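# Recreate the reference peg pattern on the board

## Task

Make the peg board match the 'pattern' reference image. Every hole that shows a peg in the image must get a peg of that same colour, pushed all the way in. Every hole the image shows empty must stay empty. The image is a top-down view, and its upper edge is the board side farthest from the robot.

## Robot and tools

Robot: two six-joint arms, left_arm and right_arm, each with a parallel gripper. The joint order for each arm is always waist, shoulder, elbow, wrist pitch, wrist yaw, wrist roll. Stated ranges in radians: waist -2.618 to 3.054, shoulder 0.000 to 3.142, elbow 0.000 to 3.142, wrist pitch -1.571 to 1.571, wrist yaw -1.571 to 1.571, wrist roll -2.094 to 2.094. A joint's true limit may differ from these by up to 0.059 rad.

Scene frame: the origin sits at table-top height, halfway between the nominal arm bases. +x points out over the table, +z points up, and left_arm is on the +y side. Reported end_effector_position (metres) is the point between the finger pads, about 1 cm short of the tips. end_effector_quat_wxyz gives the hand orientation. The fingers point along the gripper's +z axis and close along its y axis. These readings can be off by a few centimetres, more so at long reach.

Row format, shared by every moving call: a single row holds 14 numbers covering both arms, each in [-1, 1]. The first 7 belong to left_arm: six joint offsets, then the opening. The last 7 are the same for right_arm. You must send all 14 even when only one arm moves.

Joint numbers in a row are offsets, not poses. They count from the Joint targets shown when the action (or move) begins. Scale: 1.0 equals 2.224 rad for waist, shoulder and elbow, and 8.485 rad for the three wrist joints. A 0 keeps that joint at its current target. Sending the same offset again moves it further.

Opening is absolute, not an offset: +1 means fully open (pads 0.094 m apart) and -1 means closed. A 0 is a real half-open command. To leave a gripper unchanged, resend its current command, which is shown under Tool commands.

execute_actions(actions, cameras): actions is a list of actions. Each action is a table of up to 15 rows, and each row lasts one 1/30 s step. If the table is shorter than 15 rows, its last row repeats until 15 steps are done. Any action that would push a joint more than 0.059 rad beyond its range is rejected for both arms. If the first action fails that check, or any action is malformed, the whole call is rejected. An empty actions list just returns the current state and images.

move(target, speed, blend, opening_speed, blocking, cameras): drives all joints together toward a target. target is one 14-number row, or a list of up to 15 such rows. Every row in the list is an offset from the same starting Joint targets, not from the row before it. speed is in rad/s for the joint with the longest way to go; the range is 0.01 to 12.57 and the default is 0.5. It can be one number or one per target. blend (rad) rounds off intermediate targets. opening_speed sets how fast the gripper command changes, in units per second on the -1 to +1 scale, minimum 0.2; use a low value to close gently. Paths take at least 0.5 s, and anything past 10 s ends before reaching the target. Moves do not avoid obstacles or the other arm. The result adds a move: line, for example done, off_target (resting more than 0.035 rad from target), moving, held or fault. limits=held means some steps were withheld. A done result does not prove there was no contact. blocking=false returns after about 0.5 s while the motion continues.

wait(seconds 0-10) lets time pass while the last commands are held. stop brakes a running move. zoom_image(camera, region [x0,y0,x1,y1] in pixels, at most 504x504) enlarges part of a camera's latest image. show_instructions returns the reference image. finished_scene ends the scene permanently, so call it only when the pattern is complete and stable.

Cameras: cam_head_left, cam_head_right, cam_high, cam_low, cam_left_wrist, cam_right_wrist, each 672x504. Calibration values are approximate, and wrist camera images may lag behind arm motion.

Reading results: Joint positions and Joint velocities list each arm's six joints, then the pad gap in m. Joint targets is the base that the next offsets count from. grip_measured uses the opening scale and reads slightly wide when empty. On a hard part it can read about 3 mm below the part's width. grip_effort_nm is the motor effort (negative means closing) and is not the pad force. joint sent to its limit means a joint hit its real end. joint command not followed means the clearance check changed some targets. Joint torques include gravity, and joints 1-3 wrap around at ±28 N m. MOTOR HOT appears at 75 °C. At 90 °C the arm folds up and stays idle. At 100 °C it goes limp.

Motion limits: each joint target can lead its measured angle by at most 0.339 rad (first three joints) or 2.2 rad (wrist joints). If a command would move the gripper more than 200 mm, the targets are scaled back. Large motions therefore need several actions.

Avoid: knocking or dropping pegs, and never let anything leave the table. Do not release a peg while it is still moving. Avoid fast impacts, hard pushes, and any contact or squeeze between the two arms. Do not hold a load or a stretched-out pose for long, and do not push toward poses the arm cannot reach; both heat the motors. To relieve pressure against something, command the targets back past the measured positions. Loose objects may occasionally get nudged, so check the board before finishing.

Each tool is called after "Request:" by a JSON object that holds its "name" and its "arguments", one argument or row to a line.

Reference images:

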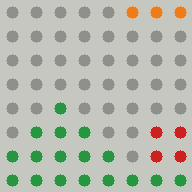

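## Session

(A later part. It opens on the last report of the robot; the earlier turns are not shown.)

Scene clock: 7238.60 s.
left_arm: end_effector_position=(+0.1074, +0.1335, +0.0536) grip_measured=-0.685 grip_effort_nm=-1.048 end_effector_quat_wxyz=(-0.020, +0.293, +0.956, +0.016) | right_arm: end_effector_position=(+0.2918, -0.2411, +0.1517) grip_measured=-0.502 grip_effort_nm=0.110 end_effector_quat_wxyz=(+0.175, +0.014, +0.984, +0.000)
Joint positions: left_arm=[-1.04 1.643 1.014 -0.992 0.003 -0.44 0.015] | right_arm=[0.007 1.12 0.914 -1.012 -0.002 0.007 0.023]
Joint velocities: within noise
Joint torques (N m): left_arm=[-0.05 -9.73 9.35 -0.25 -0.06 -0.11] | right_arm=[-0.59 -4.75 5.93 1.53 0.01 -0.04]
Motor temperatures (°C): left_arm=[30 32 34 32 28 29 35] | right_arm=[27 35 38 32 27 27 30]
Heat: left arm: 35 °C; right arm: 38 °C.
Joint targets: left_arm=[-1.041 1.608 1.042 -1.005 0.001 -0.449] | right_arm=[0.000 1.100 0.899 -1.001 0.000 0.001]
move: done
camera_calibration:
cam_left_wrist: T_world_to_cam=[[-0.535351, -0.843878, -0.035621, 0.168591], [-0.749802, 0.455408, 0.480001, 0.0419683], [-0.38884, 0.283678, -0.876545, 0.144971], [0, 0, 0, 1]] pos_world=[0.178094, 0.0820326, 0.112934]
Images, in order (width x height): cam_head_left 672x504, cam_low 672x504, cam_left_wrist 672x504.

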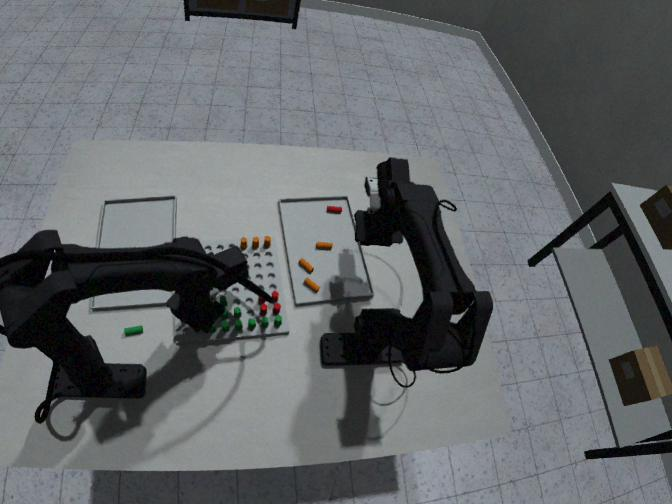

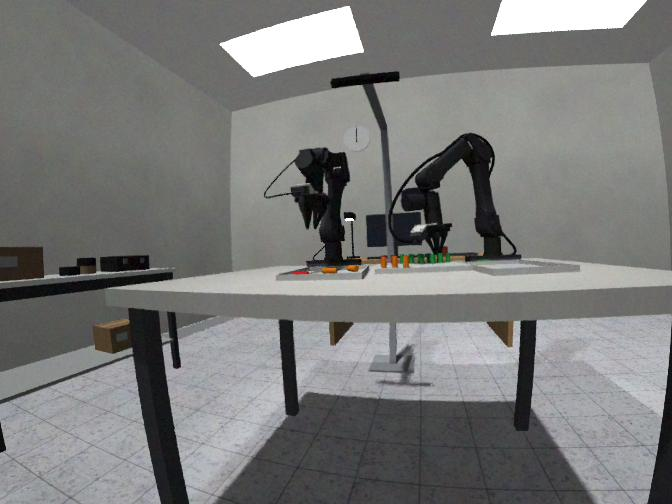

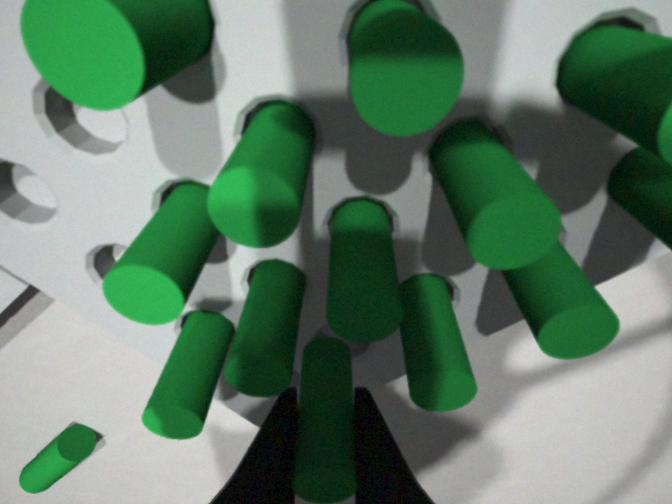

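Request:
{"name": "move", "arguments": {
  "target": [
    [0.009,-0.035,0.026,-0.016,0,0,-0.9,0,0,0,0,0,0,-0.5],
    [-0.0056,-0.035,0.026,-0.016,0,0,-0.9,0,0,0,0,0,0,-0.5],
    [-0.0056,0.0083,-0.022,0.0066,0,0,-0.9,0,0,0,0,0,0,-0.5]
  ],
  "speed": 0.2,
  "cameras": ["cam_left_wrist"]
}}

Request:
{"name": "zoom_image", "arguments": {
  "camera": "cam_left_wrist",
  "region": [230, 280, 430, 480]
}}

Scene clock: 7284.63 s.
left_arm: end_effector_position=(+0.1075, +0.1283, +0.0584) grip_measured=-0.685 grip_effort_nm=-1.038 end_effector_quat_wxyz=(-0.004, +0.297, +0.955, +0.001) | right_arm: end_effector_position=(+0.2918, -0.2411, +0.1517) grip_measured=-0.502 grip_effort_nm=0.110 end_effector_quat_wxyz=(+0.175, +0.014, +0.984, +0.000)
Joint positions: left_arm=[-1.05 1.613 1.005 -0.97 0.003 -0.44 0.015] | right_arm=[0.007 1.12 0.914 -1.012 -0.002 0.007 0.023]
Joint velocities: within noise
Joint torques (N m): left_arm=[-0.42 -5.26 5.7 0.18 -0.06 -0.1] | right_arm=[-0.62 -4.75 5.93 1.53 0.01 -0.05]
Motor temperatures (°C): left_arm=[30 37 36 31 28 29 35] | right_arm=[27 35 38 32 27 27 30]
Heat: left arm: 37 °C; right arm: 38 °C.
Joint targets: left_arm=[-1.054 1.626 0.994 -0.949 0.001 -0.449] | right_arm=[0.000 1.100 0.899 -1.001 0.000 0.001]
move: done
camera_calibration:
cam_left_wrist: T_world_to_cam=[[-0.542485, -0.839904, -0.0164528, 0.16355], [-0.755484, 0.479207, 0.446771, 0.0416354], [-0.36736, 0.254797, -0.894497, 0.153131], [0, 0, 0, 1]] pos_world=[0.176432, 0.0783969, 0.121064]
Images, in order (width x height): cam_left_wrist 672x504.

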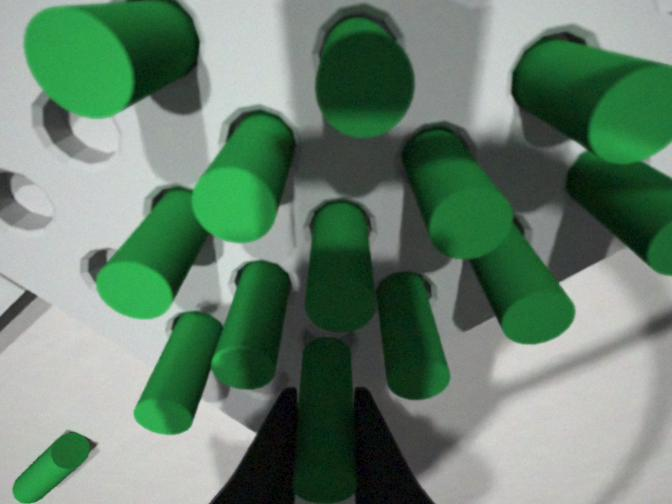

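Scaled by 2.520 from the camera's 672x504 image, which has a finer 960x720 frame.

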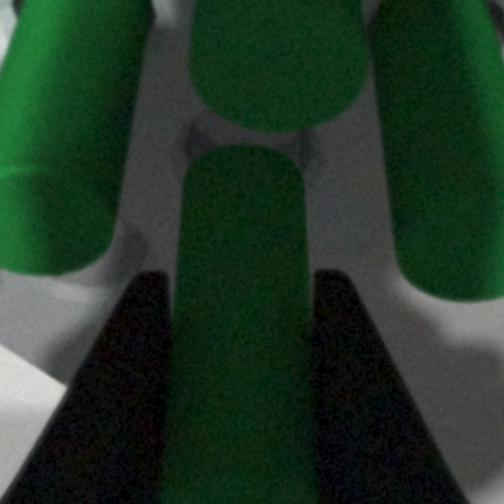

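Request:
{"name": "move", "arguments": {
  "target": [
    [-0.002,0,0,0,0,0,-0.9,0,0,0,0,0,0,-0.5],
    [-0.002,0.0031,-0.0062,0.0025,0,0,-0.9,0,0,0,0,0,0,-0.5]
  ],
  "speed": 0.08,
  "cameras": ["cam_left_wrist"]
}}

Request:
{"name": "zoom_image", "arguments": {
  "camera": "cam_left_wrist",
  "region": [280, 310, 380, 380]
}}

Scene clock: 7303.80 s.
left_arm: end_effector_position=(+0.1071, +0.1276, +0.0540) grip_measured=-0.685 grip_effort_nm=-1.053 end_effector_quat_wxyz=(-0.003, +0.299, +0.954, +0.000) | right_arm: end_effector_position=(+0.2918, -0.2411, +0.1517) grip_measured=-0.502 grip_effort_nm=0.110 end_effector_quat_wxyz=(+0.175, +0.014, +0.984, +0.000)
Joint positions: left_arm=[-1.052 1.618 0.992 -0.949 0.003 -0.44 0.015] | right_arm=[0.007 1.12 0.914 -1.012 -0.002 0.007 0.023]
Joint velocities: within noise
Joint torques (N m): left_arm=[-0.44 -5.11 5.63 0.21 0 -0.13] | right_arm=[-0.62 -4.74 5.94 1.52 0 -0.05]
Motor temperatures (°C): left_arm=[30 34 35 31 28 29 35] | right_arm=[27 35 38 32 27 27 30]
Heat: left arm: 35 °C; right arm: 38 °C.
Joint targets: left_arm=[-1.058 1.633 0.980 -0.928 0.001 -0.449] | right_arm=[0.000 1.100 0.899 -1.001 0.000 0.001]
move: done
camera_calibration:
cam_left_wrist: T_world_to_cam=[[-0.544755, -0.838457, -0.0152179, 0.162713], [-0.754764, 0.482309, 0.444645, 0.0432794], [-0.365476, 0.253709, -0.895577, 0.149209], [0, 0, 0, 1]] pos_world=[0.175837, 0.0776981, 0.11686]
Images, in order (width x height): cam_left_wrist 672x504.

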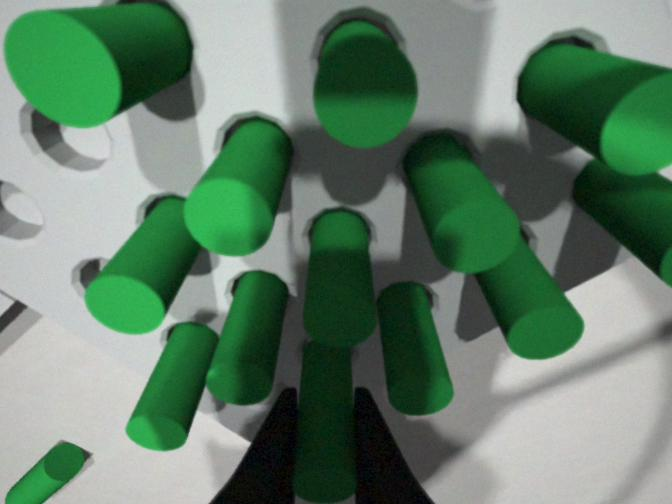

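Scaled by 5.040 from the camera's 672x504 image, which has a finer 960x720 frame.

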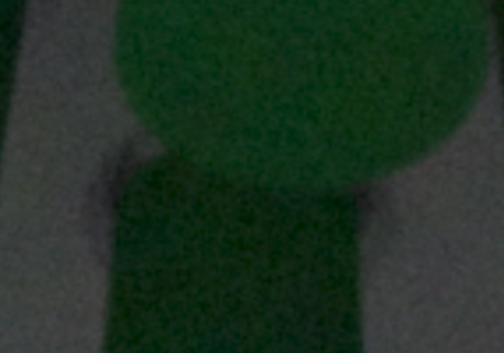

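Request:
{"name": "move", "arguments": {
  "target": [0,0.0036,-0.0075,0.003,0,0,-0.9,0,0,0,0,0,0,-0.5],
  "speed": 0.06,
  "cameras": ["cam_left_wrist"]
}}

Request:
{"name": "zoom_image", "arguments": {
  "camera": "cam_left_wrist",
  "region": [280, 310, 380, 380]
}}

Scene clock: 7311.37 s.
left_arm: end_effector_position=(+0.1067, +0.1283, +0.0482) grip_measured=-0.685 grip_effort_nm=-1.043 end_effector_quat_wxyz=(-0.004, +0.299, +0.954, +0.001) | right_arm: end_effector_position=(+0.2918, -0.2411, +0.1517) grip_measured=-0.502 grip_effort_nm=0.110 end_effector_quat_wxyz=(+0.175, +0.014, +0.984, +0.000)
Joint positions: left_arm=[-1.052 1.626 0.975 -0.926 0.003 -0.44 0.015] | right_arm=[0.007 1.12 0.914 -1.012 -0.002 0.007 0.023]
Joint velocities: within noise
Joint torques (N m): left_arm=[-0.53 -5.16 5.49 0.21 -0.01 -0.14] | right_arm=[-0.61 -4.75 5.93 1.53 0.01 -0.05]
Motor temperatures (°C): left_arm=[30 34 35 31 28 29 35] | right_arm=[27 35 38 32 27 27 30]
Heat: left arm: 35 °C; right arm: 38 °C.
Joint targets: left_arm=[-1.058 1.641 0.963 -0.903 0.001 -0.449] | right_arm=[0.000 1.100 0.899 -1.001 0.000 0.001]
move: done
camera_calibration:
cam_left_wrist: T_world_to_cam=[[-0.544745, -0.838447, -0.0160845, 0.162974], [-0.754358, 0.481553, 0.446151, 0.0452526], [-0.366328, 0.255172, -0.894813, 0.14364], [0, 0, 0, 1]] pos_world=[0.175535, 0.0782004, 0.110963]
Images, in order (width x height): cam_left_wrist 672x504.

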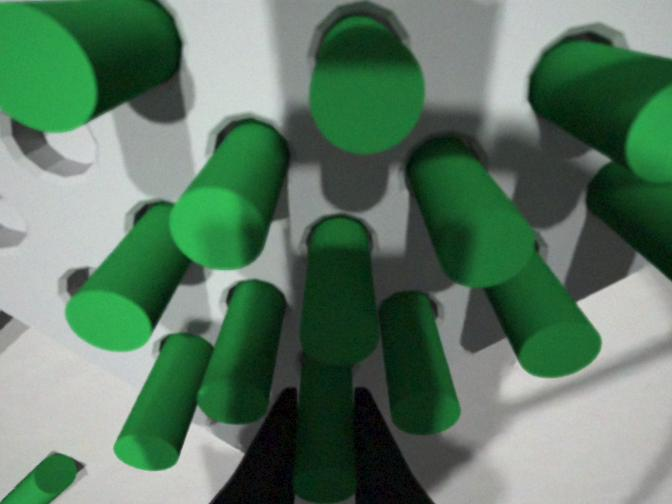

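Scaled by 5.040 from the camera's 672x504 image, which has a finer 960x720 frame.

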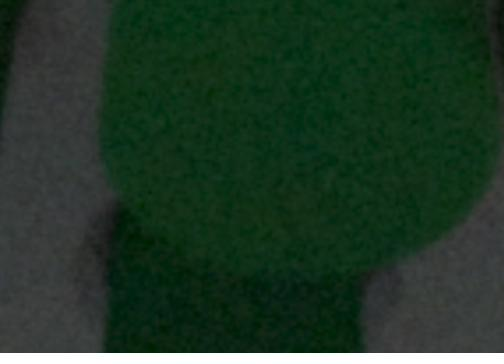

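Request:
{"name": "move", "arguments": {
  "target": [0,0.003,-0.006,0.0024,0,0,-0.9,0,0,0,0,0,0,-0.5],
  "speed": 0.06,
  "cameras": ["cam_left_wrist"]
}}

Request:
{"name": "move", "arguments": {
  "target": [0,0.003,-0.006,0.0024,0,0,-0.9,0,0,0,0,0,0,-0.5],
  "speed": 0.06,
  "cameras": ["cam_left_wrist"]
}}

Scene clock: 7319.10 s.
left_arm: end_effector_position=(+0.1067, +0.1283, +0.0435) grip_measured=-0.685 grip_effort_nm=-1.043 end_effector_quat_wxyz=(-0.003, +0.299, +0.954, +0.001) | right_arm: end_effector_position=(+0.2918, -0.2411, +0.1517) grip_measured=-0.502 grip_effort_nm=0.110 end_effector_quat_wxyz=(+0.175, +0.014, +0.984, +0.000)
Joint positions: left_arm=[-1.052 1.633 0.961 -0.905 0.003 -0.44 0.015] | right_arm=[0.007 1.12 0.914 -1.012 -0.002 0.007 0.023]
Joint velocities: within noise
Joint torques (N m): left_arm=[-0.38 -5.2 5.53 0.19 -0.05 -0.11] | right_arm=[-0.64 -4.77 5.91 1.52 0 -0.05]
Motor temperatures (°C): left_arm=[30 34 34 31 28 29 35] | right_arm=[27 35 38 32 27 27 30]
Heat: left arm: 35 °C; right arm: 38 °C.
Joint targets: left_arm=[-1.058 1.648 0.950 -0.882 0.001 -0.449] | right_arm=[0.000 1.100 0.899 -1.001 0.000 0.001]
move: done
camera_calibration:
cam_left_wrist: T_world_to_cam=[[-0.544736, -0.838466, -0.0153977, 0.162853], [-0.754677, 0.482127, 0.44499, 0.0473629], [-0.365685, 0.254022, -0.895403, 0.139411], [0, 0, 0, 1]] pos_world=[0.175436, 0.0782985, 0.106261]
Images, in order (width x height): cam_left_wrist 672x504.

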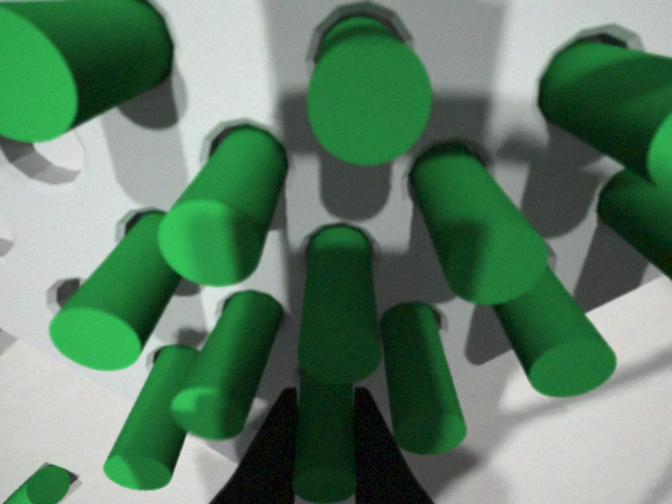

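Scene clock: 7319.80 s.
left_arm: end_effector_position=(+0.1065, +0.1286, +0.0417) grip_measured=-0.685 grip_effort_nm=-1.057 end_effector_quat_wxyz=(-0.002, +0.299, +0.954, +0.000) | right_arm: end_effector_position=(+0.2918, -0.2411, +0.1517) grip_measured=-0.502 grip_effort_nm=0.110 end_effector_quat_wxyz=(+0.175, +0.014, +0.984, +0.000)
Joint positions: left_arm=[-1.052 1.633 0.953 -0.895 0.003 -0.44 0.015] | right_arm=[0.007 1.12 0.914 -1.012 -0.002 0.007 0.023]
Joint velocities: within noise
Joint torques (N m): left_arm=[-0.57 -4.59 4.97 0.32 -0.01 -0.11] | right_arm=[-0.64 -4.74 5.91 1.53 0 -0.04]
Motor temperatures (°C): left_arm=[30 33 34 31 28 29 35] | right_arm=[27 35 38 32 27 27 30]
Heat: left arm: 35 °C; right arm: 38 °C.
Joint targets: left_arm=[-1.058 1.654 0.936 -0.862 0.001 -0.449] | right_arm=[0.000 1.100 0.899 -1.001 0.000 0.001]
move: done
camera_calibration:
cam_left_wrist: T_world_to_cam=[[-0.544672, -0.838524, -0.0144866, 0.162952], [-0.755113, 0.48283, 0.443485, 0.0479133], [-0.364878, 0.252493, -0.896165, 0.137861], [0, 0, 0, 1]] pos_world=[0.175238, 0.078696, 0.104658]
Images, in order (width x height): cam_left_wrist 672x504.

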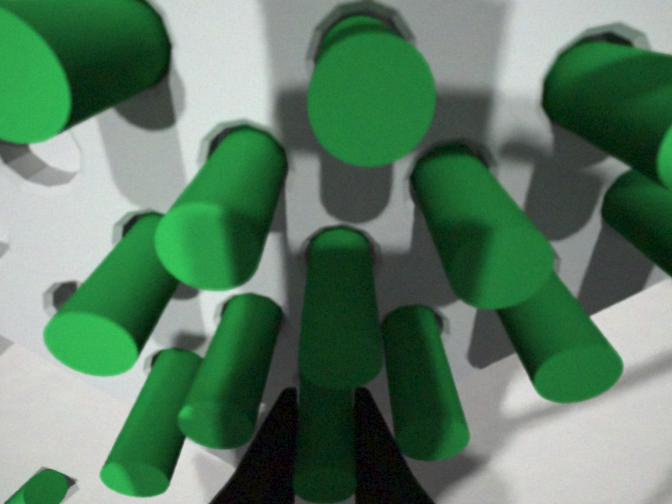

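Request:
{"name": "move", "arguments": {
  "target": [
    [0,-0.003,0.004,-0.002,0,0,-0.9,0,0,0,0,0,0,-0.5],
    [0,-0.003,0.004,-0.002,0,0,-0.5,0,0,0,0,0,0,-0.5]
  ],
  "speed": 0.1,
  "opening_speed": 1,
  "cameras": ["cam_left_wrist"]
}}

Request:
{"name": "move", "arguments": {
  "target": [
    [0,-0.04,0.08,-0.03,0,0,-0.5,0,0,0,0,0,0,-0.5],
    [0,-0.085,0.16,-0.06,0,0,-0.5,0,0,0,0,0,0,-0.5]
  ],
  "speed": 0.25,
  "cameras": ["cam_left_wrist"]
}}

Scene clock: 7328.73 s.
left_arm: end_effector_position=(+0.1065, +0.1286, +0.0417) grip_measured=-0.502 grip_effort_nm=0.066 end_effector_quat_wxyz=(-0.002, +0.299, +0.954, +0.000) | right_arm: end_effector_position=(+0.2918, -0.2411, +0.1517) grip_measured=-0.502 grip_effort_nm=0.110 end_effector_quat_wxyz=(+0.175, +0.014, +0.984, +0.000)
Joint positions: left_arm=[-1.052 1.633 0.953 -0.895 0.003 -0.44 0.023] | right_arm=[0.007 1.12 0.914 -1.012 -0.002 0.007 0.023]
Joint velocities: within noise
Joint torques (N m): left_arm=[-0.36 -5.08 5.72 0.13 -0.01 -0.11] | right_arm=[-0.62 -4.75 5.91 1.53 0 -0.05]
Motor temperatures (°C): left_arm=[30 33 34 31 28 29 35] | right_arm=[27 35 38 32 27 27 30]
Heat: left arm: 35 °C; right arm: 38 °C.
Joint targets: left_arm=[-1.058 1.648 0.945 -0.879 0.001 -0.449] | right_arm=[0.000 1.100 0.899 -1.001 0.000 0.001]
move: done
camera_calibration:
cam_left_wrist: T_world_to_cam=[[-0.544672, -0.838524, -0.0144866, 0.162952], [-0.755113, 0.48283, 0.443485, 0.0479133], [-0.364878, 0.252493, -0.896165, 0.137861], [0, 0, 0, 1]] pos_world=[0.175238, 0.078696, 0.104658]
Images, in order (width x height): cam_left_wrist 672x504.

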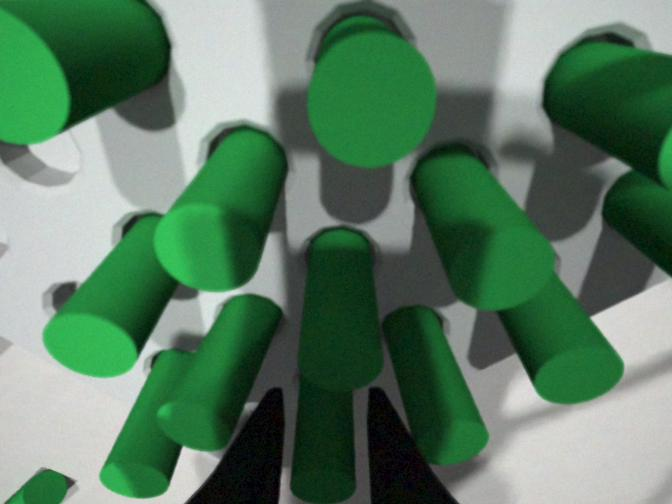

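Scene clock: 7331.47 s.
left_arm: end_effector_position=(+0.0976, +0.1441, +0.1565) grip_measured=-0.502 grip_effort_nm=0.066 end_effector_quat_wxyz=(-0.006, +0.299, +0.954, +0.003) | right_arm: end_effector_position=(+0.2918, -0.2411, +0.1517) grip_measured=-0.502 grip_effort_nm=0.110 end_effector_quat_wxyz=(+0.175, +0.014, +0.984, +0.000)
Joint positions: left_arm=[-1.052 1.483 1.274 -1.374 0.003 -0.44 0.023] | right_arm=[0.007 1.12 0.914 -1.012 -0.002 0.007 0.023]
Joint velocities: within noise
Joint torques (N m): left_arm=[-0.5 -7.61 9.65 -0.17 0 -0.15] | right_arm=[-0.62 -4.74 5.93 1.52 0 -0.05]
Motor temperatures (°C): left_arm=[30 33 34 31 28 29 35] | right_arm=[27 35 38 32 27 27 30]
Heat: left arm: 35 °C; right arm: 38 °C.
Joint targets: left_arm=[-1.058 1.459 1.301 -1.388 0.001 -0.449] | right_arm=[0.000 1.100 0.899 -1.001 0.000 0.001]
move: done
camera_calibration:
cam_left_wrist: T_world_to_cam=[[-0.544757, -0.838394, -0.0182999, 0.17337], [-0.753251, 0.47961, 0.450098, -0.0180188], [-0.368583, 0.258978, -0.892792, 0.232404], [0, 0, 0, 1]] pos_world=[0.166532, 0.0938064, 0.218771]
Images, in order (width x height): cam_left_wrist 672x504.

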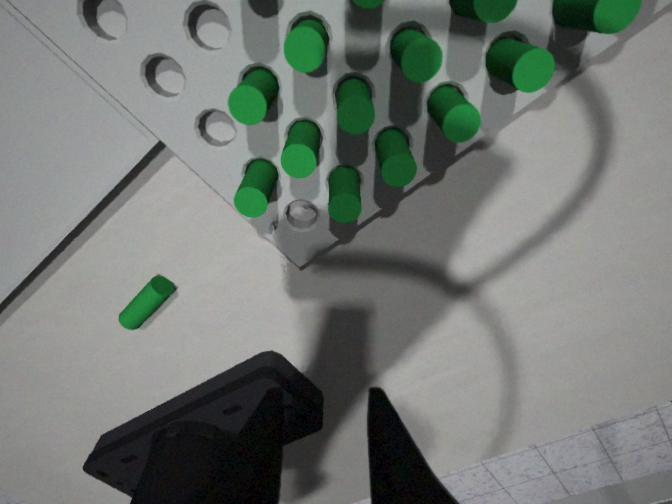

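Request:
{"name": "move", "arguments": {
  "target": [0.2262,-0.1389,-0.1938,0.0115,0,0.1419,-0.2,0,0,0,0,0,0,-0.5],
  "speed": 0.5,
  "cameras": ["cam_left_wrist","cam_head_left"]
}}

Scene clock: 7361.37 s.
left_arm: end_effector_position=(+0.1130, +0.2715, +0.1169) grip_measured=-0.202 grip_effort_nm=0.061 end_effector_quat_wxyz=(-0.011, +0.604, +0.797, -0.002) | right_arm: end_effector_position=(+0.2918, -0.2411, +0.1517) grip_measured=-0.502 grip_effort_nm=0.105 end_effector_quat_wxyz=(+0.175, +0.014, +0.984, +0.000)
Joint positions: left_arm=[-0.561 1.169 0.883 -1.308 0.001 0.741 0.038] | right_arm=[0.007 1.12 0.914 -1.012 -0.002 0.007 0.023]
Joint velocities: within noise
Joint torques (N m): left_arm=[0.51 -4.22 5.9 0.09 -0.01 0.18] | right_arm=[-0.65 -4.72 5.93 1.53 0 -0.05]
Motor temperatures (°C): left_arm=[30 33 35 31 28 29 34] | right_arm=[27 35 38 32 27 27 30]
Heat: left arm: 35 °C; right arm: 38 °C.
Joint targets: left_arm=[-0.555 1.150 0.870 -1.291 0.000 0.755] | right_arm=[0.000 1.100 0.899 -1.001 0.000 0.001]
move: done
camera_calibration:
cam_left_wrist: T_world_to_cam=[[-0.953862, -0.300245, 0.0000467298, 0.185813], [-0.267498, 0.849896, 0.454006, -0.205515], [-0.136353, 0.433047, -0.890998, 0.0960563], [0, 0, 0, 1]] pos_world=[0.135363, 0.188859, 0.178882]
Images, in order (width x height): cam_head_left 672x504, cam_left_wrist 672x504.

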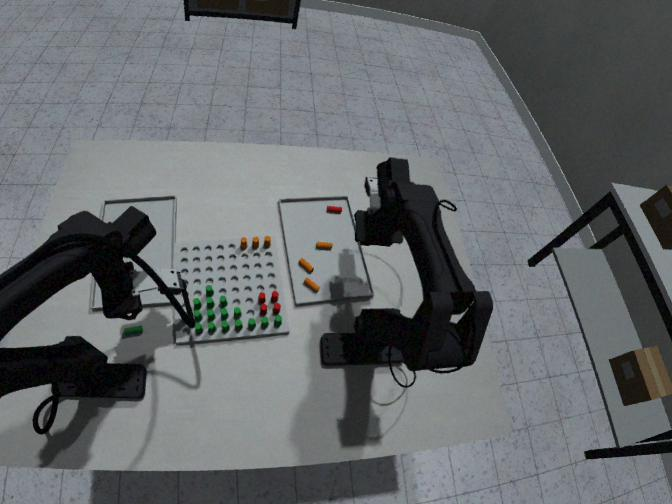

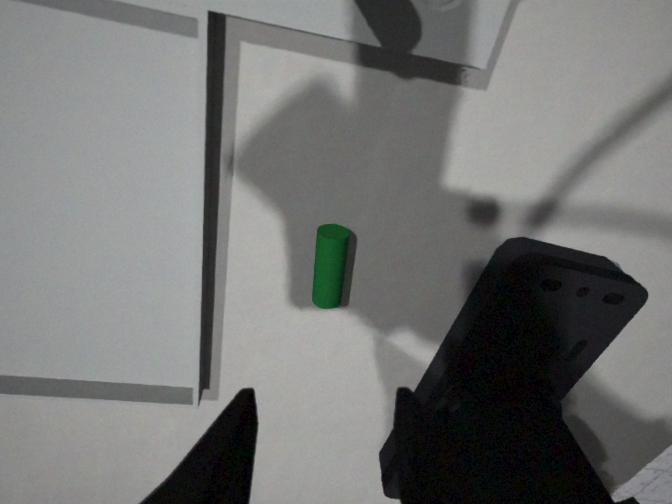

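Request:
{"name": "move", "arguments": {
  "target": [0.0193,0.0171,-0.129,0.0374,0,0.0125,-0.2,0,0,0,0,0,0,-0.5],
  "speed": 0.3,
  "cameras": ["cam_left_wrist"]
}}

Scene clock: 7380.03 s.
left_arm: end_effector_position=(+0.1097, +0.2813, +0.0436) grip_measured=-0.202 grip_effort_nm=0.061 end_effector_quat_wxyz=(-0.004, +0.629, +0.777, -0.001) | right_arm: end_effector_position=(+0.2918, -0.2411, +0.1517) grip_measured=-0.502 grip_effort_nm=0.110 end_effector_quat_wxyz=(+0.175, +0.014, +0.984, +0.000)
Joint positions: left_arm=[-0.519 1.182 0.594 -0.99 0.001 0.848 0.038] | right_arm=[0.007 1.12 0.914 -1.012 -0.002 0.007 0.023]
Joint velocities: within noise
Joint torques (N m): left_arm=[0.38 -1.77 5.68 0.12 -0.04 0.12] | right_arm=[-0.62 -4.77 5.93 1.53 0 -0.04]
Motor temperatures (°C): left_arm=[30 32 34 31 28 29 34] | right_arm=[27 35 38 32 27 27 30]
Heat: left arm: 34 °C; right arm: 38 °C.
Joint targets: left_arm=[-0.512 1.188 0.583 -0.973 0.001 0.861] | right_arm=[0.000 1.100 0.899 -1.001 0.000 0.001]
move: done
camera_calibration:
cam_left_wrist: T_world_to_cam=[[-0.97116, -0.238224, -0.00993252, 0.17049], [-0.217792, 0.869371, 0.443578, -0.192019], [-0.0970358, 0.432948, -0.896181, 0.0220824], [0, 0, 0, 1]] pos_world=[0.125895, 0.19799, 0.106659]
Images, in order (width x height): cam_left_wrist 672x504.

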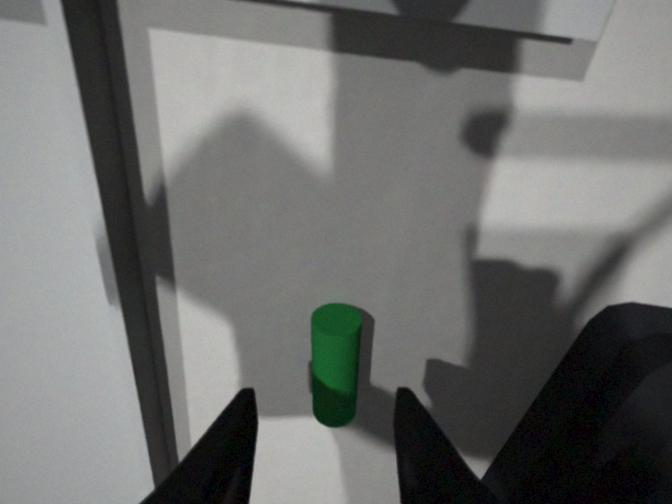

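Request:
{"name": "move", "arguments": {
  "target": [
    [-0.0103,0,0,0,0,0,-0.2,0,0,0,0,0,0,-0.5],
    [-0.0103,0.0189,-0.0396,0.0153,0,0,-0.2,0,0,0,0,0,0,-0.5]
  ],
  "speed": 0.15,
  "cameras": ["cam_left_wrist"]
}}

Scene clock: 7397.87 s.
left_arm: end_effector_position=(+0.1070, +0.2812, +0.0180) grip_measured=-0.202 grip_effort_nm=0.056 end_effector_quat_wxyz=(-0.003, +0.633, +0.774, -0.001) | right_arm: end_effector_position=(+0.2918, -0.2411, +0.1517) grip_measured=-0.502 grip_effort_nm=0.110 end_effector_quat_wxyz=(+0.175, +0.014, +0.984, +0.000)
Joint positions: left_arm=[-0.529 1.223 0.507 -0.86 0 0.848 0.038] | right_arm=[0.007 1.12 0.914 -1.012 -0.002 0.007 0.023]
Joint velocities: within noise
Joint torques (N m): left_arm=[-0.55 -1.78 5.38 0.16 -0.03 0.15] | right_arm=[-0.62 -4.75 5.93 1.52 0.01 -0.04]
Motor temperatures (°C): left_arm=[30 31 34 31 28 29 34] | right_arm=[27 35 38 32 27 27 30]
Heat: left arm: 34 °C; right arm: 38 °C.
Joint targets: left_arm=[-0.535 1.230 0.495 -0.843 0.001 0.861] | right_arm=[0.000 1.100 0.899 -1.001 0.000 0.001]
move: done
camera_calibration:
cam_left_wrist: T_world_to_cam=[[-0.973721, -0.227436, -0.0118328, 0.164831], [-0.209082, 0.87213, 0.442351, -0.182738], [-0.0902866, 0.433201, -0.896764, -0.0019281], [0, 0, 0, 1]] pos_world=[0.122119, 0.197695, 0.0810558]
Images, in order (width x height): cam_left_wrist 672x504.

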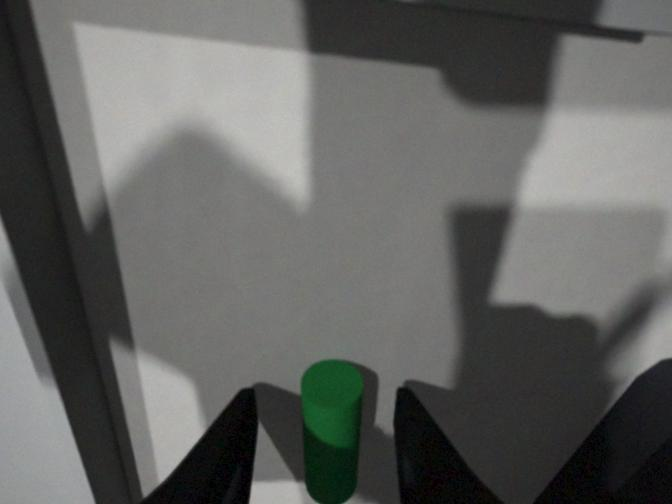

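Request:
{"name": "move", "arguments": {
  "target": [0,0,0,0,0,0,-0.9,0,0,0,0,0,0,-0.5],
  "opening_speed": 0.6,
  "cameras": ["cam_left_wrist"]
}}

Scene clock: 7405.43 s.
left_arm: end_effector_position=(+0.1071, +0.2811, +0.0180) grip_measured=-0.690 grip_effort_nm=-1.048 end_effector_quat_wxyz=(-0.002, +0.633, +0.774, -0.001) | right_arm: end_effector_position=(+0.2918, -0.2411, +0.1517) grip_measured=-0.502 grip_effort_nm=0.110 end_effector_quat_wxyz=(+0.175, +0.014, +0.984, +0.000)
Joint positions: left_arm=[-0.529 1.223 0.507 -0.859 0 0.848 0.015] | right_arm=[0.007 1.12 0.914 -1.012 -0.002 0.007 0.023]
Joint velocities: within noise
Joint torques (N m): left_arm=[-0.51 -1.81 5.27 0.13 0.03 0.18] | right_arm=[-0.61 -4.74 5.91 1.52 0 -0.05]
Motor temperatures (°C): left_arm=[30 31 34 31 28 29 33] | right_arm=[27 35 38 32 27 27 30]
Heat: left arm: 34 °C; right arm: 38 °C.
Joint targets: left_arm=[-0.535 1.230 0.495 -0.844 0.001 0.861] | right_arm=[0.000 1.100 0.899 -1.001 0.000 0.001]
move: done
camera_calibration:
cam_left_wrist: T_world_to_cam=[[-0.973722, -0.227402, -0.0124039, 0.164948], [-0.209342, 0.872284, 0.441924, -0.182637], [-0.0896749, 0.432908, -0.896967, -0.00178713], [0, 0, 0, 1]] pos_world=[0.12222, 0.197595, 0.0811548]
Images, in order (width x height): cam_left_wrist 672x504.

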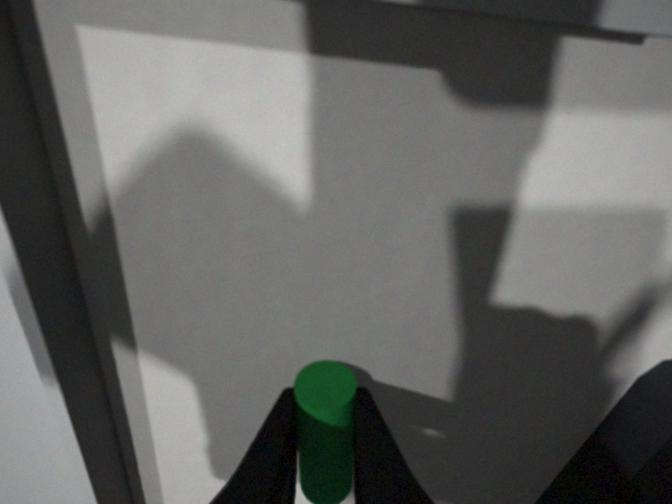

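Request:
{"name": "move", "arguments": {
  "target": [
    [0,-0.0189,0.0396,-0.0153,0,0,-0.9,0,0,0,0,0,0,-0.5],
    [0,-0.036,0.1686,-0.0527,0,0,-0.9,0,0,0,0,0,0,-0.5],
    [0.1956,0.2001,0.3723,-0.0441,0,-0.1015,-0.9,0,0,0,0,0,0,-0.5],
    [0.1956,0.2509,0.2509,0.0002,0,-0.1015,-0.9,0,0,0,0,0,0,-0.5]
  ],
  "speed": [0.25,0.5,0.6,0.3],
  "cameras": ["cam_left_wrist"]
}}

Request:
{"name": "move", "arguments": {
  "target": [0,0.0072,-0.009,0.0044,0,0,-0.9,0,0,0,0,0,0,-0.5],
  "speed": 0.05,
  "cameras": []
}}

Scene clock: 7419.03 s.
left_arm: end_effector_position=(+0.2699, +0.3294, +0.0298) grip_measured=-0.690 grip_effort_nm=-1.043 end_effector_quat_wxyz=(-0.001, +0.051, +0.999, +0.000) | right_arm: end_effector_position=(+0.2918, -0.2411, +0.1517) grip_measured=-0.502 grip_effort_nm=0.105 end_effector_quat_wxyz=(+0.175, +0.014, +0.984, +0.000)
Joint positions: left_arm=[-0.101 1.773 1.063 -0.863 0 0.008 0.015] | right_arm=[0.007 1.12 0.914 -1.012 -0.002 0.007 0.023]
Joint velocities: within noise
Joint torques (N m): left_arm=[0.06 -6.53 5.42 0.16 0.02 -0.08] | right_arm=[-0.62 -4.77 5.93 1.53 0 -0.05]
Motor temperatures (°C): left_arm=[30 31 34 31 28 29 34] | right_arm=[27 35 38 32 27 27 30]
Heat: left arm: 34 °C; right arm: 38 °C.
Joint targets: left_arm=[-0.100 1.788 1.053 -0.842 0.001 0.000] | right_arm=[0.000 1.100 0.899 -1.001 0.000 0.001]
move: done
camera_calibration:
cam_left_wrist: T_world_to_cam=[[-0.0725201, -0.997237, -0.0161085, 0.345075], [-0.895283, 0.0579709, 0.441711, 0.257404], [-0.439556, 0.0464546, -0.897013, 0.224181], [0, 0, 0, 1]] pos_world=[0.354015, 0.318785, 0.0929539]
Images, in order (width x height): cam_left_wrist 672x504.

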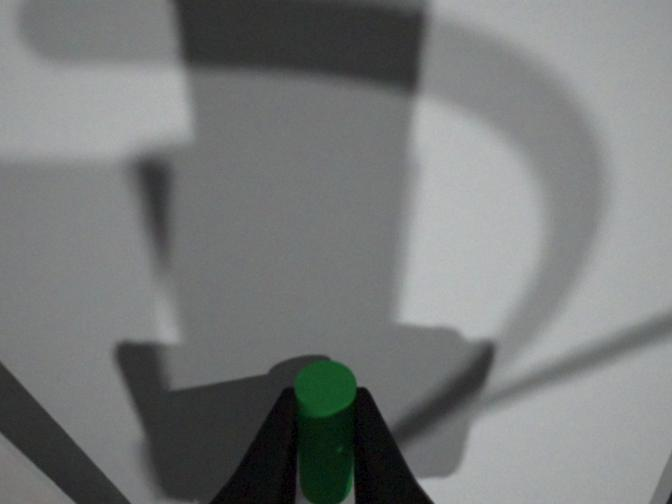

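Scene clock: 7420.03 s.
left_arm: end_effector_position=(+0.2716, +0.3293, +0.0246) grip_measured=-0.690 grip_effort_nm=-1.043 end_effector_quat_wxyz=(+0.002, +0.051, +0.999, +0.000) | right_arm: end_effector_position=(+0.2918, -0.2411, +0.1517) grip_measured=-0.502 grip_effort_nm=0.110 end_effector_quat_wxyz=(+0.175, +0.014, +0.984, +0.000)
Joint positions: left_arm=[-0.101 1.782 1.05 -0.835 0 0.008 0.015] | right_arm=[0.007 1.12 0.914 -1.012 -0.002 0.007 0.023]
Joint velocities: within noise
Joint torques (N m): left_arm=[0.09 -5.82 4.77 0.3 0 -0.11] | right_arm=[-0.62 -4.75 5.91 1.52 0 -0.04]
Motor temperatures (°C): left_arm=[30 31 34 31 28 29 34] | right_arm=[27 35 38 32 27 27 30]
Heat: left arm: 34 °C; right arm: 38 °C.
Joint targets: left_arm=[-0.100 1.804 1.033 -0.804 0.001 0.000] | right_arm=[0.000 1.100 0.899 -1.001 0.000 0.001]
move: done
No camera images: "cameras" was empty.

Request:
{"name": "move", "arguments": {
  "target": [
    [0,-0.0032,0.0036,-0.0019,0,0,-0.9,0,0,0,0,0,0,-0.5],
    [0,-0.0032,0.0036,-0.0019,0,0,-0.2,0,0,0,0,0,0,-0.5]
  ],
  "speed": 0.1,
  "opening_speed": 1.0,
  "cameras": []
}}

Request:
{"name": "move", "arguments": {
  "target": [
    [0,-0.07,0,-0.0182,0,0,-0.2,0,0,0,0,0,0,-0.5],
    [0,0.068,0.1617,-0.0549,0,0,-0.2,0,0,0,0,0,0,-0.5]
  ],
  "speed": 0.5,
  "cameras": ["cam_left_wrist"]
}}

Scene clock: 7431.37 s.
left_arm: end_effector_position=(+0.2717, +0.3293, +0.0246) grip_measured=-0.202 grip_effort_nm=0.066 end_effector_quat_wxyz=(+0.002, +0.051, +0.999, +0.000) | right_arm: end_effector_position=(+0.2918, -0.2411, +0.1517) grip_measured=-0.502 grip_effort_nm=0.115 end_effector_quat_wxyz=(+0.175, +0.014, +0.984, +0.000)
Joint positions: left_arm=[-0.101 1.782 1.05 -0.835 0 0.008 0.038] | right_arm=[0.007 1.12 0.914 -1.012 -0.002 0.007 0.023]
Joint velocities: within noise
Joint torques (N m): left_arm=[0.08 -6.37 5.53 0.14 0.02 -0.09] | right_arm=[-0.62 -4.75 5.93 1.52 0 -0.05]
Motor temperatures (°C): left_arm=[30 32 34 31 28 29 34] | right_arm=[27 35 38 32 27 27 30]
Heat: left arm: 34 °C; right arm: 38 °C.
Joint targets: left_arm=[-0.100 1.797 1.041 -0.820 0.001 0.000] | right_arm=[0.000 1.100 0.899 -1.001 0.000 0.001]
move: done
No camera images: "cameras" was empty.

Scene clock: 7433.27 s.
left_arm: end_effector_position=(+0.2616, +0.3302, +0.0627) grip_measured=-0.202 grip_effort_nm=0.061 end_effector_quat_wxyz=(-0.129, +0.051, +0.990, +0.006) | right_arm: end_effector_position=(+0.2918, -0.2411, +0.1517) grip_measured=-0.502 grip_effort_nm=0.110 end_effector_quat_wxyz=(+0.175, +0.014, +0.984, +0.000)
Joint positions: left_arm=[-0.101 1.929 1.373 -1.273 0 0.008 0.038] | right_arm=[0.007 1.12 0.914 -1.012 -0.002 0.007 0.023]
Joint velocities: within noise
Joint torques (N m): left_arm=[-0.01 -7.57 8.9 -0.68 0 -0.08] | right_arm=[-0.62 -4.75 5.91 1.52 0 -0.05]
Motor temperatures (°C): left_arm=[30 32 34 31 28 29 34] | right_arm=[27 35 38 32 27 27 30]
Heat: left arm: 34 °C; right arm: 38 °C.
Joint targets: left_arm=[-0.100 1.948 1.401 -1.286 0.001 0.000] | right_arm=[0.000 1.100 0.899 -1.001 0.000 0.001]
move: done
camera_calibration:
cam_left_wrist: T_world_to_cam=[[-0.0772795, -0.996782, -0.0212933, 0.347204], [-0.755119, 0.0445713, 0.654071, 0.189938], [-0.651017, 0.0666252, -0.756133, 0.289783], [0, 0, 0, 1]] pos_world=[0.358911, 0.318314, 0.102275]
Images, in order (width x height): cam_left_wrist 672x504.

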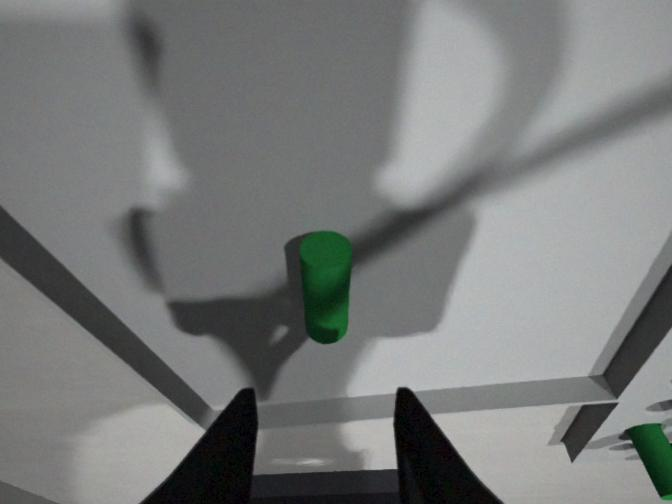

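Request:
{"name": "move", "arguments": {
  "target": [
    [0,0.0513,-0.0153,0.016,0,0,-0.2,0,0,0,0,0,0,-0.5],
    [0,0.0513,-0.0153,0.016,0,0,-0.9,0,0,0,0,0,0,-0.5]
  ],
  "speed": 0.2,
  "opening_speed": 0.8,
  "cameras": ["cam_left_wrist"]
}}

Request:
{"name": "move", "arguments": {
  "target": [
    [0,-0.1124,0,-0.0247,0,0,-0.9,0,0,0,0,0,0,-0.5],
    [0.009,-0.2977,-0.2095,0.1709,0,0,-0.9,0,0,0,0,0,0,-0.5],
    [0.009,-0.0607,-0.415,0.2751,0,0,-0.9,0,0,0,0,0,0,-0.5],
    [0.009,-0.0247,-0.415,0.2845,0,0,-0.9,0,0,0,0,0,0,-0.5],
    [0.009,-0.0117,-0.415,0.2879,0,0,-0.9,0,0,0,0,0,0,-0.5]
  ],
  "speed": [0.5,0.8,0.5,0.2,0.05],
  "cameras": ["cam_left_wrist"]
}}

Request:
{"name": "move", "arguments": {
  "target": [0,0,0,0,0,0,-0.3,0,0,0,0,0,0,-0.5],
  "opening_speed": 1.0,
  "cameras": ["cam_left_wrist"]
}}

Scene clock: 7453.70 s.
left_arm: end_effector_position=(+0.2760, +0.3289, +0.0247) grip_measured=-0.694 grip_effort_nm=-1.043 end_effector_quat_wxyz=(-0.134, +0.051, +0.990, +0.006) | right_arm: end_effector_position=(+0.2918, -0.2411, +0.1517) grip_measured=-0.502 grip_effort_nm=0.105 end_effector_quat_wxyz=(+0.175, +0.014, +0.984, +0.000)
Joint positions: left_arm=[-0.101 2.042 1.373 -1.17 0 0.007 0.014] | right_arm=[0.007 1.12 0.914 -1.012 -0.002 0.007 0.023]
Joint velocities: within noise
Joint torques (N m): left_arm=[0.1 -8.12 5.41 -0.37 0.01 -0.08] | right_arm=[-0.62 -4.72 5.94 1.52 0 -0.05]
Motor temperatures (°C): left_arm=[30 34 36 31 28 29 33] | right_arm=[27 35 38 32 27 27 30]
Heat: left arm: 36 °C; right arm: 38 °C.
Joint targets: left_arm=[-0.100 2.062 1.367 -1.150 0.001 0.000] | right_arm=[0.000 1.100 0.899 -1.001 0.000 0.001]
move: done
camera_calibration:
cam_left_wrist: T_world_to_cam=[[-0.0767809, -0.996813, -0.0216287, 0.346065], [-0.748445, 0.0432907, 0.661783, 0.224083], [-0.658737, 0.0670002, -0.749384, 0.272366], [0, 0, 0, 1]] pos_world=[0.373702, 0.317013, 0.0632974]
Images, in order (width x height): cam_left_wrist 672x504.

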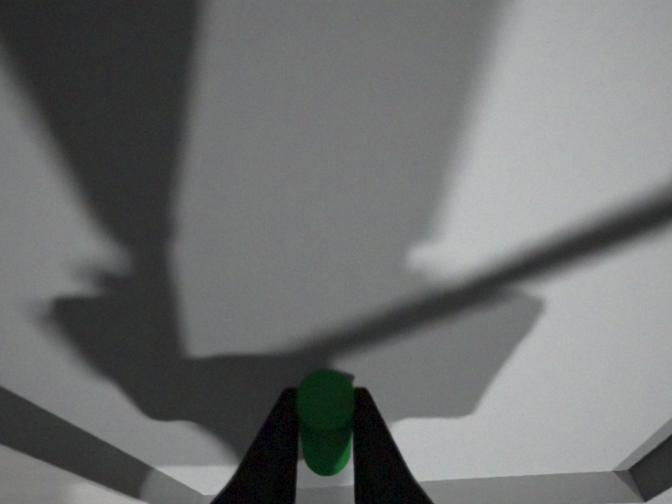

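Scene clock: 7459.73 s.
left_arm: end_effector_position=(+0.4067, +0.3227, +0.0589) grip_measured=-0.694 grip_effort_nm=-1.043 end_effector_quat_wxyz=(+0.600, +0.035, +0.799, -0.022) | right_arm: end_effector_position=(+0.2918, -0.2411, +0.1517) grip_measured=-0.502 grip_effort_nm=0.115 end_effector_quat_wxyz=(+0.175, +0.014, +0.984, +0.000)
Joint positions: left_arm=[-0.086 2.013 0.451 1.28 0 0.007 0.014] | right_arm=[0.007 1.12 0.914 -1.012 -0.002 0.007 0.023]
Joint velocities: within noise
Joint torques (N m): left_arm=[0.57 -5.74 3.3 1.87 -0.02 -0.09] | right_arm=[-0.64 -4.74 5.91 1.52 0 -0.05]
Motor temperatures (°C): left_arm=[30 34 35 32 28 29 34] | right_arm=[27 35 38 32 27 27 30]
Heat: left arm: 35 °C; right arm: 38 °C.
Joint targets: left_arm=[-0.080 2.036 0.444 1.292 0.001 0.000] | right_arm=[0.000 1.100 0.899 -1.001 0.000 0.001]
move: done
camera_calibration:
cam_left_wrist: T_world_to_cam=[[-0.0586044, -0.99812, 0.0179278, 0.34144], [-0.671764, 0.0261454, -0.740304, 0.356346], [0.738444, -0.0554283, -0.672033, -0.148779], [0, 0, 0, 1]] pos_world=[0.369255, 0.323235, 0.157699]
Images, in order (width x height): cam_left_wrist 672x504.

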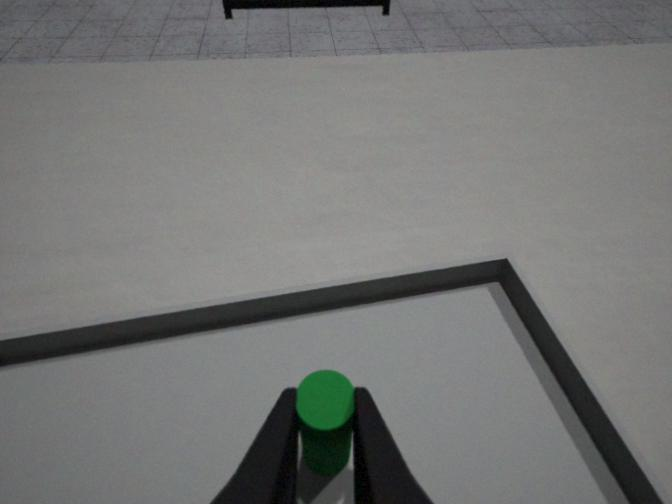

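Scene clock: 7460.57 s.
left_arm: end_effector_position=(+0.4065, +0.3227, +0.0576) grip_measured=-0.301 grip_effort_nm=0.061 end_effector_quat_wxyz=(+0.599, +0.035, +0.800, -0.022) | right_arm: end_effector_position=(+0.2918, -0.2411, +0.1517) grip_measured=-0.502 grip_effort_nm=0.110 end_effector_quat_wxyz=(+0.175, +0.014, +0.984, +0.000)
Joint positions: left_arm=[-0.086 2.016 0.451 1.28 0 0.007 0.033] | right_arm=[0.007 1.12 0.914 -1.012 -0.002 0.007 0.023]
Joint velocities: within noise
Joint torques (N m): left_arm=[0.5 -5.97 3.4 1.86 -0.02 -0.13] | right_arm=[-0.62 -4.77 5.93 1.53 0 -0.04]
Motor temperatures (°C): left_arm=[30 34 35 32 28 29 34] | right_arm=[27 35 38 32 27 27 30]
Heat: left arm: 35 °C; right arm: 38 °C.
Joint targets: left_arm=[-0.080 2.036 0.444 1.292 0.001 0.000] | right_arm=[0.000 1.100 0.899 -1.001 0.000 0.001]
move: done
camera_calibration:
cam_left_wrist: T_world_to_cam=[[-0.0585565, -0.998125, 0.0178238, 0.341466], [-0.674007, 0.0263583, -0.738255, 0.356031], [0.736401, -0.055243, -0.674286, -0.148541], [0, 0, 0, 1]] pos_world=[0.369348, 0.323236, 0.156596]
Images, in order (width x height): cam_left_wrist 672x504.

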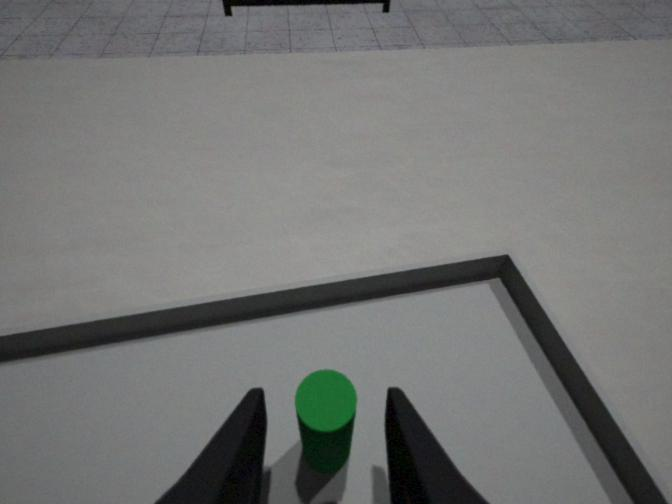

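Request:
{"name": "move", "arguments": {
  "target": [
    [0,0,0,0,0,0,0,0,0,0,0,0,0,-0.5],
    [0,-0.208,0.0764,-0.063,0,0,0,0,0,0,0,0,0,-0.5],
    [0.0049,0.134,0.7846,-0.3204,0,0,0,0,0,0,0,0,0,-0.5]
  ],
  "speed": [0.3,0.35,0.7],
  "opening_speed": 1.5,
  "cameras": ["cam_left_wrist"]
}}

Scene clock: 7473.97 s.
left_arm: end_effector_position=(+0.4237, +0.3263, +0.1050) grip_measured=-0.001 grip_effort_nm=0.061 end_effector_quat_wxyz=(+0.005, +0.038, +0.999, +0.000) | right_arm: end_effector_position=(+0.2918, -0.2411, +0.1517) grip_measured=-0.502 grip_effort_nm=0.110 end_effector_quat_wxyz=(+0.175, +0.014, +0.984, +0.000)
Joint positions: left_arm=[-0.075 2.305 2.159 -1.414 0 0.007 0.047] | right_arm=[0.007 1.12 0.914 -1.012 -0.002 0.007 0.023]
Joint velocities: within noise
Joint torques (N m): left_arm=[0.35 -10.29 10.07 -0.1 0.01 -0.12] | right_arm=[-0.64 -4.74 5.91 1.53 0 -0.05]
Motor temperatures (°C): left_arm=[30 34 35 33 28 29 33] | right_arm=[27 35 38 32 27 27 30]
Heat: left arm: 35 °C; right arm: 38 °C.
Joint targets: left_arm=[-0.069 2.334 2.189 -1.426 0.001 0.000] | right_arm=[0.000 1.100 0.899 -1.001 0.000 0.001]
move: done
camera_calibration:
cam_left_wrist: T_world_to_cam=[[-0.0460274, -0.998815, -0.0157998, 0.343673], [-0.90231, 0.0347833, 0.429683, 0.373816], [-0.428625, 0.0340336, -0.902841, 0.359334], [0, 0, 0, 1]] pos_world=[0.507135, 0.318034, 0.169229]
Images, in order (width x height): cam_left_wrist 672x504.

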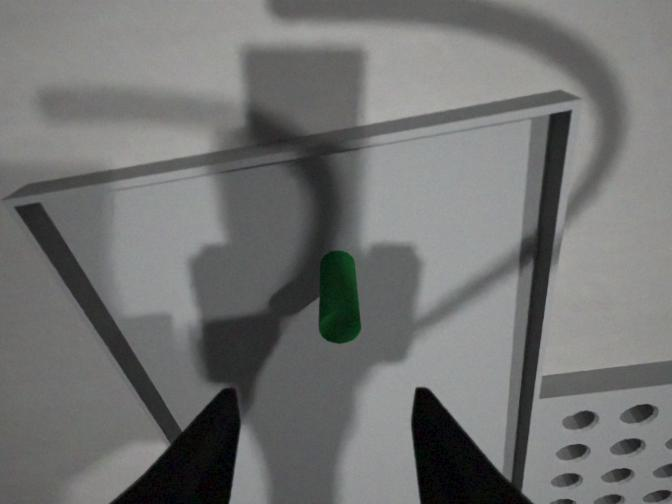

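Request:
{"name": "move", "arguments": {
  "target": [
    [-0.0094,-0.0513,-0.0553,-0.0005,0,0,0,0,0,0,0,0,0,-0.5],
    [-0.0112,-0.0243,-0.085,0.0137,0,0,0,0,0,0,0,0,0,-0.5],
    [-0.0112,-0.0117,-0.103,0.0219,0,0,0,0,0,0,0,0,0,-0.5]
  ],
  "speed": [0.3,0.2,0.2],
  "cameras": ["cam_left_wrist"]
}}

Scene clock: 7488.67 s.
left_arm: end_effector_position=(+0.4163, +0.3213, +0.0677) grip_measured=-0.001 grip_effort_nm=0.056 end_effector_quat_wxyz=(-0.001, +0.044, +0.999, +0.000) | right_arm: end_effector_position=(+0.2918, -0.2411, +0.1517) grip_measured=-0.502 grip_effort_nm=0.110 end_effector_quat_wxyz=(+0.175, +0.014, +0.984, +0.000)
Joint positions: left_arm=[-0.088 2.282 1.972 -1.261 0 0.007 0.047] | right_arm=[0.007 1.12 0.914 -1.012 -0.002 0.007 0.023]
Joint velocities: within noise
Joint torques (N m): left_arm=[-0.53 -10.61 6.02 0.18 0.03 -0.09] | right_arm=[-0.64 -4.78 5.93 1.53 0.01 -0.05]
Motor temperatures (°C): left_arm=[30 37 36 32 28 29 33] | right_arm=[27 35 38 32 27 27 30]
Heat: left arm: 37 °C; right arm: 38 °C.
Joint targets: left_arm=[-0.094 2.308 1.960 -1.241 0.001 0.000] | right_arm=[0.000 1.100 0.899 -1.001 0.000 0.001]
move: done
camera_calibration:
cam_left_wrist: T_world_to_cam=[[-0.0587146, -0.998146, -0.0160388, 0.342663], [-0.896665, 0.0456694, 0.440348, 0.376805], [-0.438799, 0.0402363, -0.897684, 0.324591], [0, 0, 0, 1]] pos_world=[0.500417, 0.311759, 0.130951]
Images, in order (width x height): cam_left_wrist 672x504.

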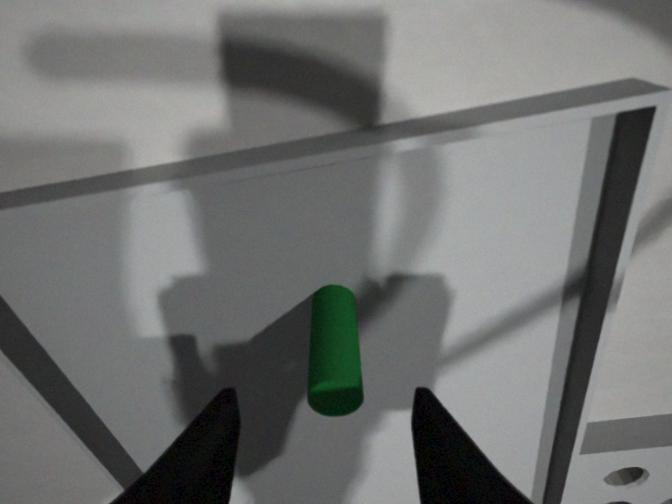

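Request:
{"name": "move", "arguments": {
  "target": [-0.002,0.0122,-0.0187,0.0088,0,0,0,0,0,0,0,0,0,-0.5],
  "speed": 0.12,
  "cameras": ["cam_left_wrist"]
}}

Scene clock: 7495.40 s.
left_arm: end_effector_position=(+0.4213, +0.3188, +0.0463) grip_measured=-0.001 grip_effort_nm=0.061 end_effector_quat_wxyz=(+0.003, +0.047, +0.999, +0.000) | right_arm: end_effector_position=(+0.2918, -0.2411, +0.1517) grip_measured=-0.502 grip_effort_nm=0.105 end_effector_quat_wxyz=(+0.175, +0.014, +0.984, +0.000)
Joint positions: left_arm=[-0.093 2.308 1.93 -1.187 0 0.007 0.047] | right_arm=[0.007 1.12 0.914 -1.012 -0.002 0.007 0.023]
Joint velocities: within noise
Joint torques (N m): left_arm=[-0.44 -10.66 5.91 0.22 0.01 -0.09] | right_arm=[-0.62 -4.75 5.96 1.52 0 -0.05]
Motor temperatures (°C): left_arm=[30 37 36 32 28 29 33] | right_arm=[27 35 38 32 27 27 30]
Heat: left arm: 37 °C; right arm: 38 °C.
Joint targets: left_arm=[-0.098 2.335 1.918 -1.166 0.001 0.000] | right_arm=[0.000 1.100 0.899 -1.001 0.000 0.001]
move: done
camera_calibration:
cam_left_wrist: T_world_to_cam=[[-0.0631952, -0.997875, -0.01587, 0.341967], [-0.899625, 0.0500742, 0.433783, 0.390998], [-0.432067, 0.04169, -0.900878, 0.304502], [0, 0, 0, 1]] pos_world=[0.504928, 0.308966, 0.110137]
Images, in order (width x height): cam_left_wrist 672x504.

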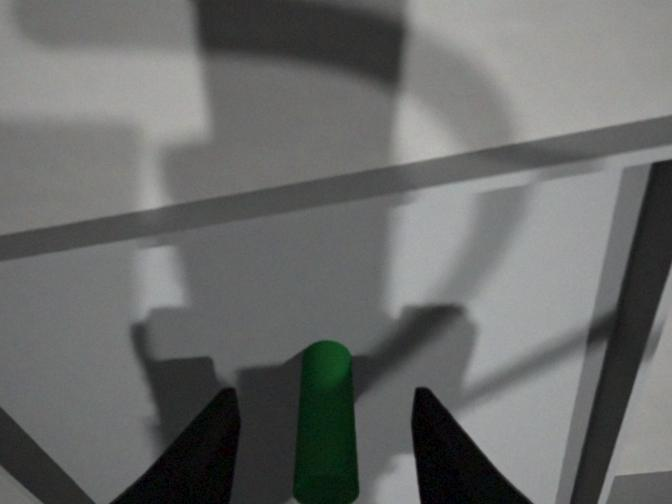

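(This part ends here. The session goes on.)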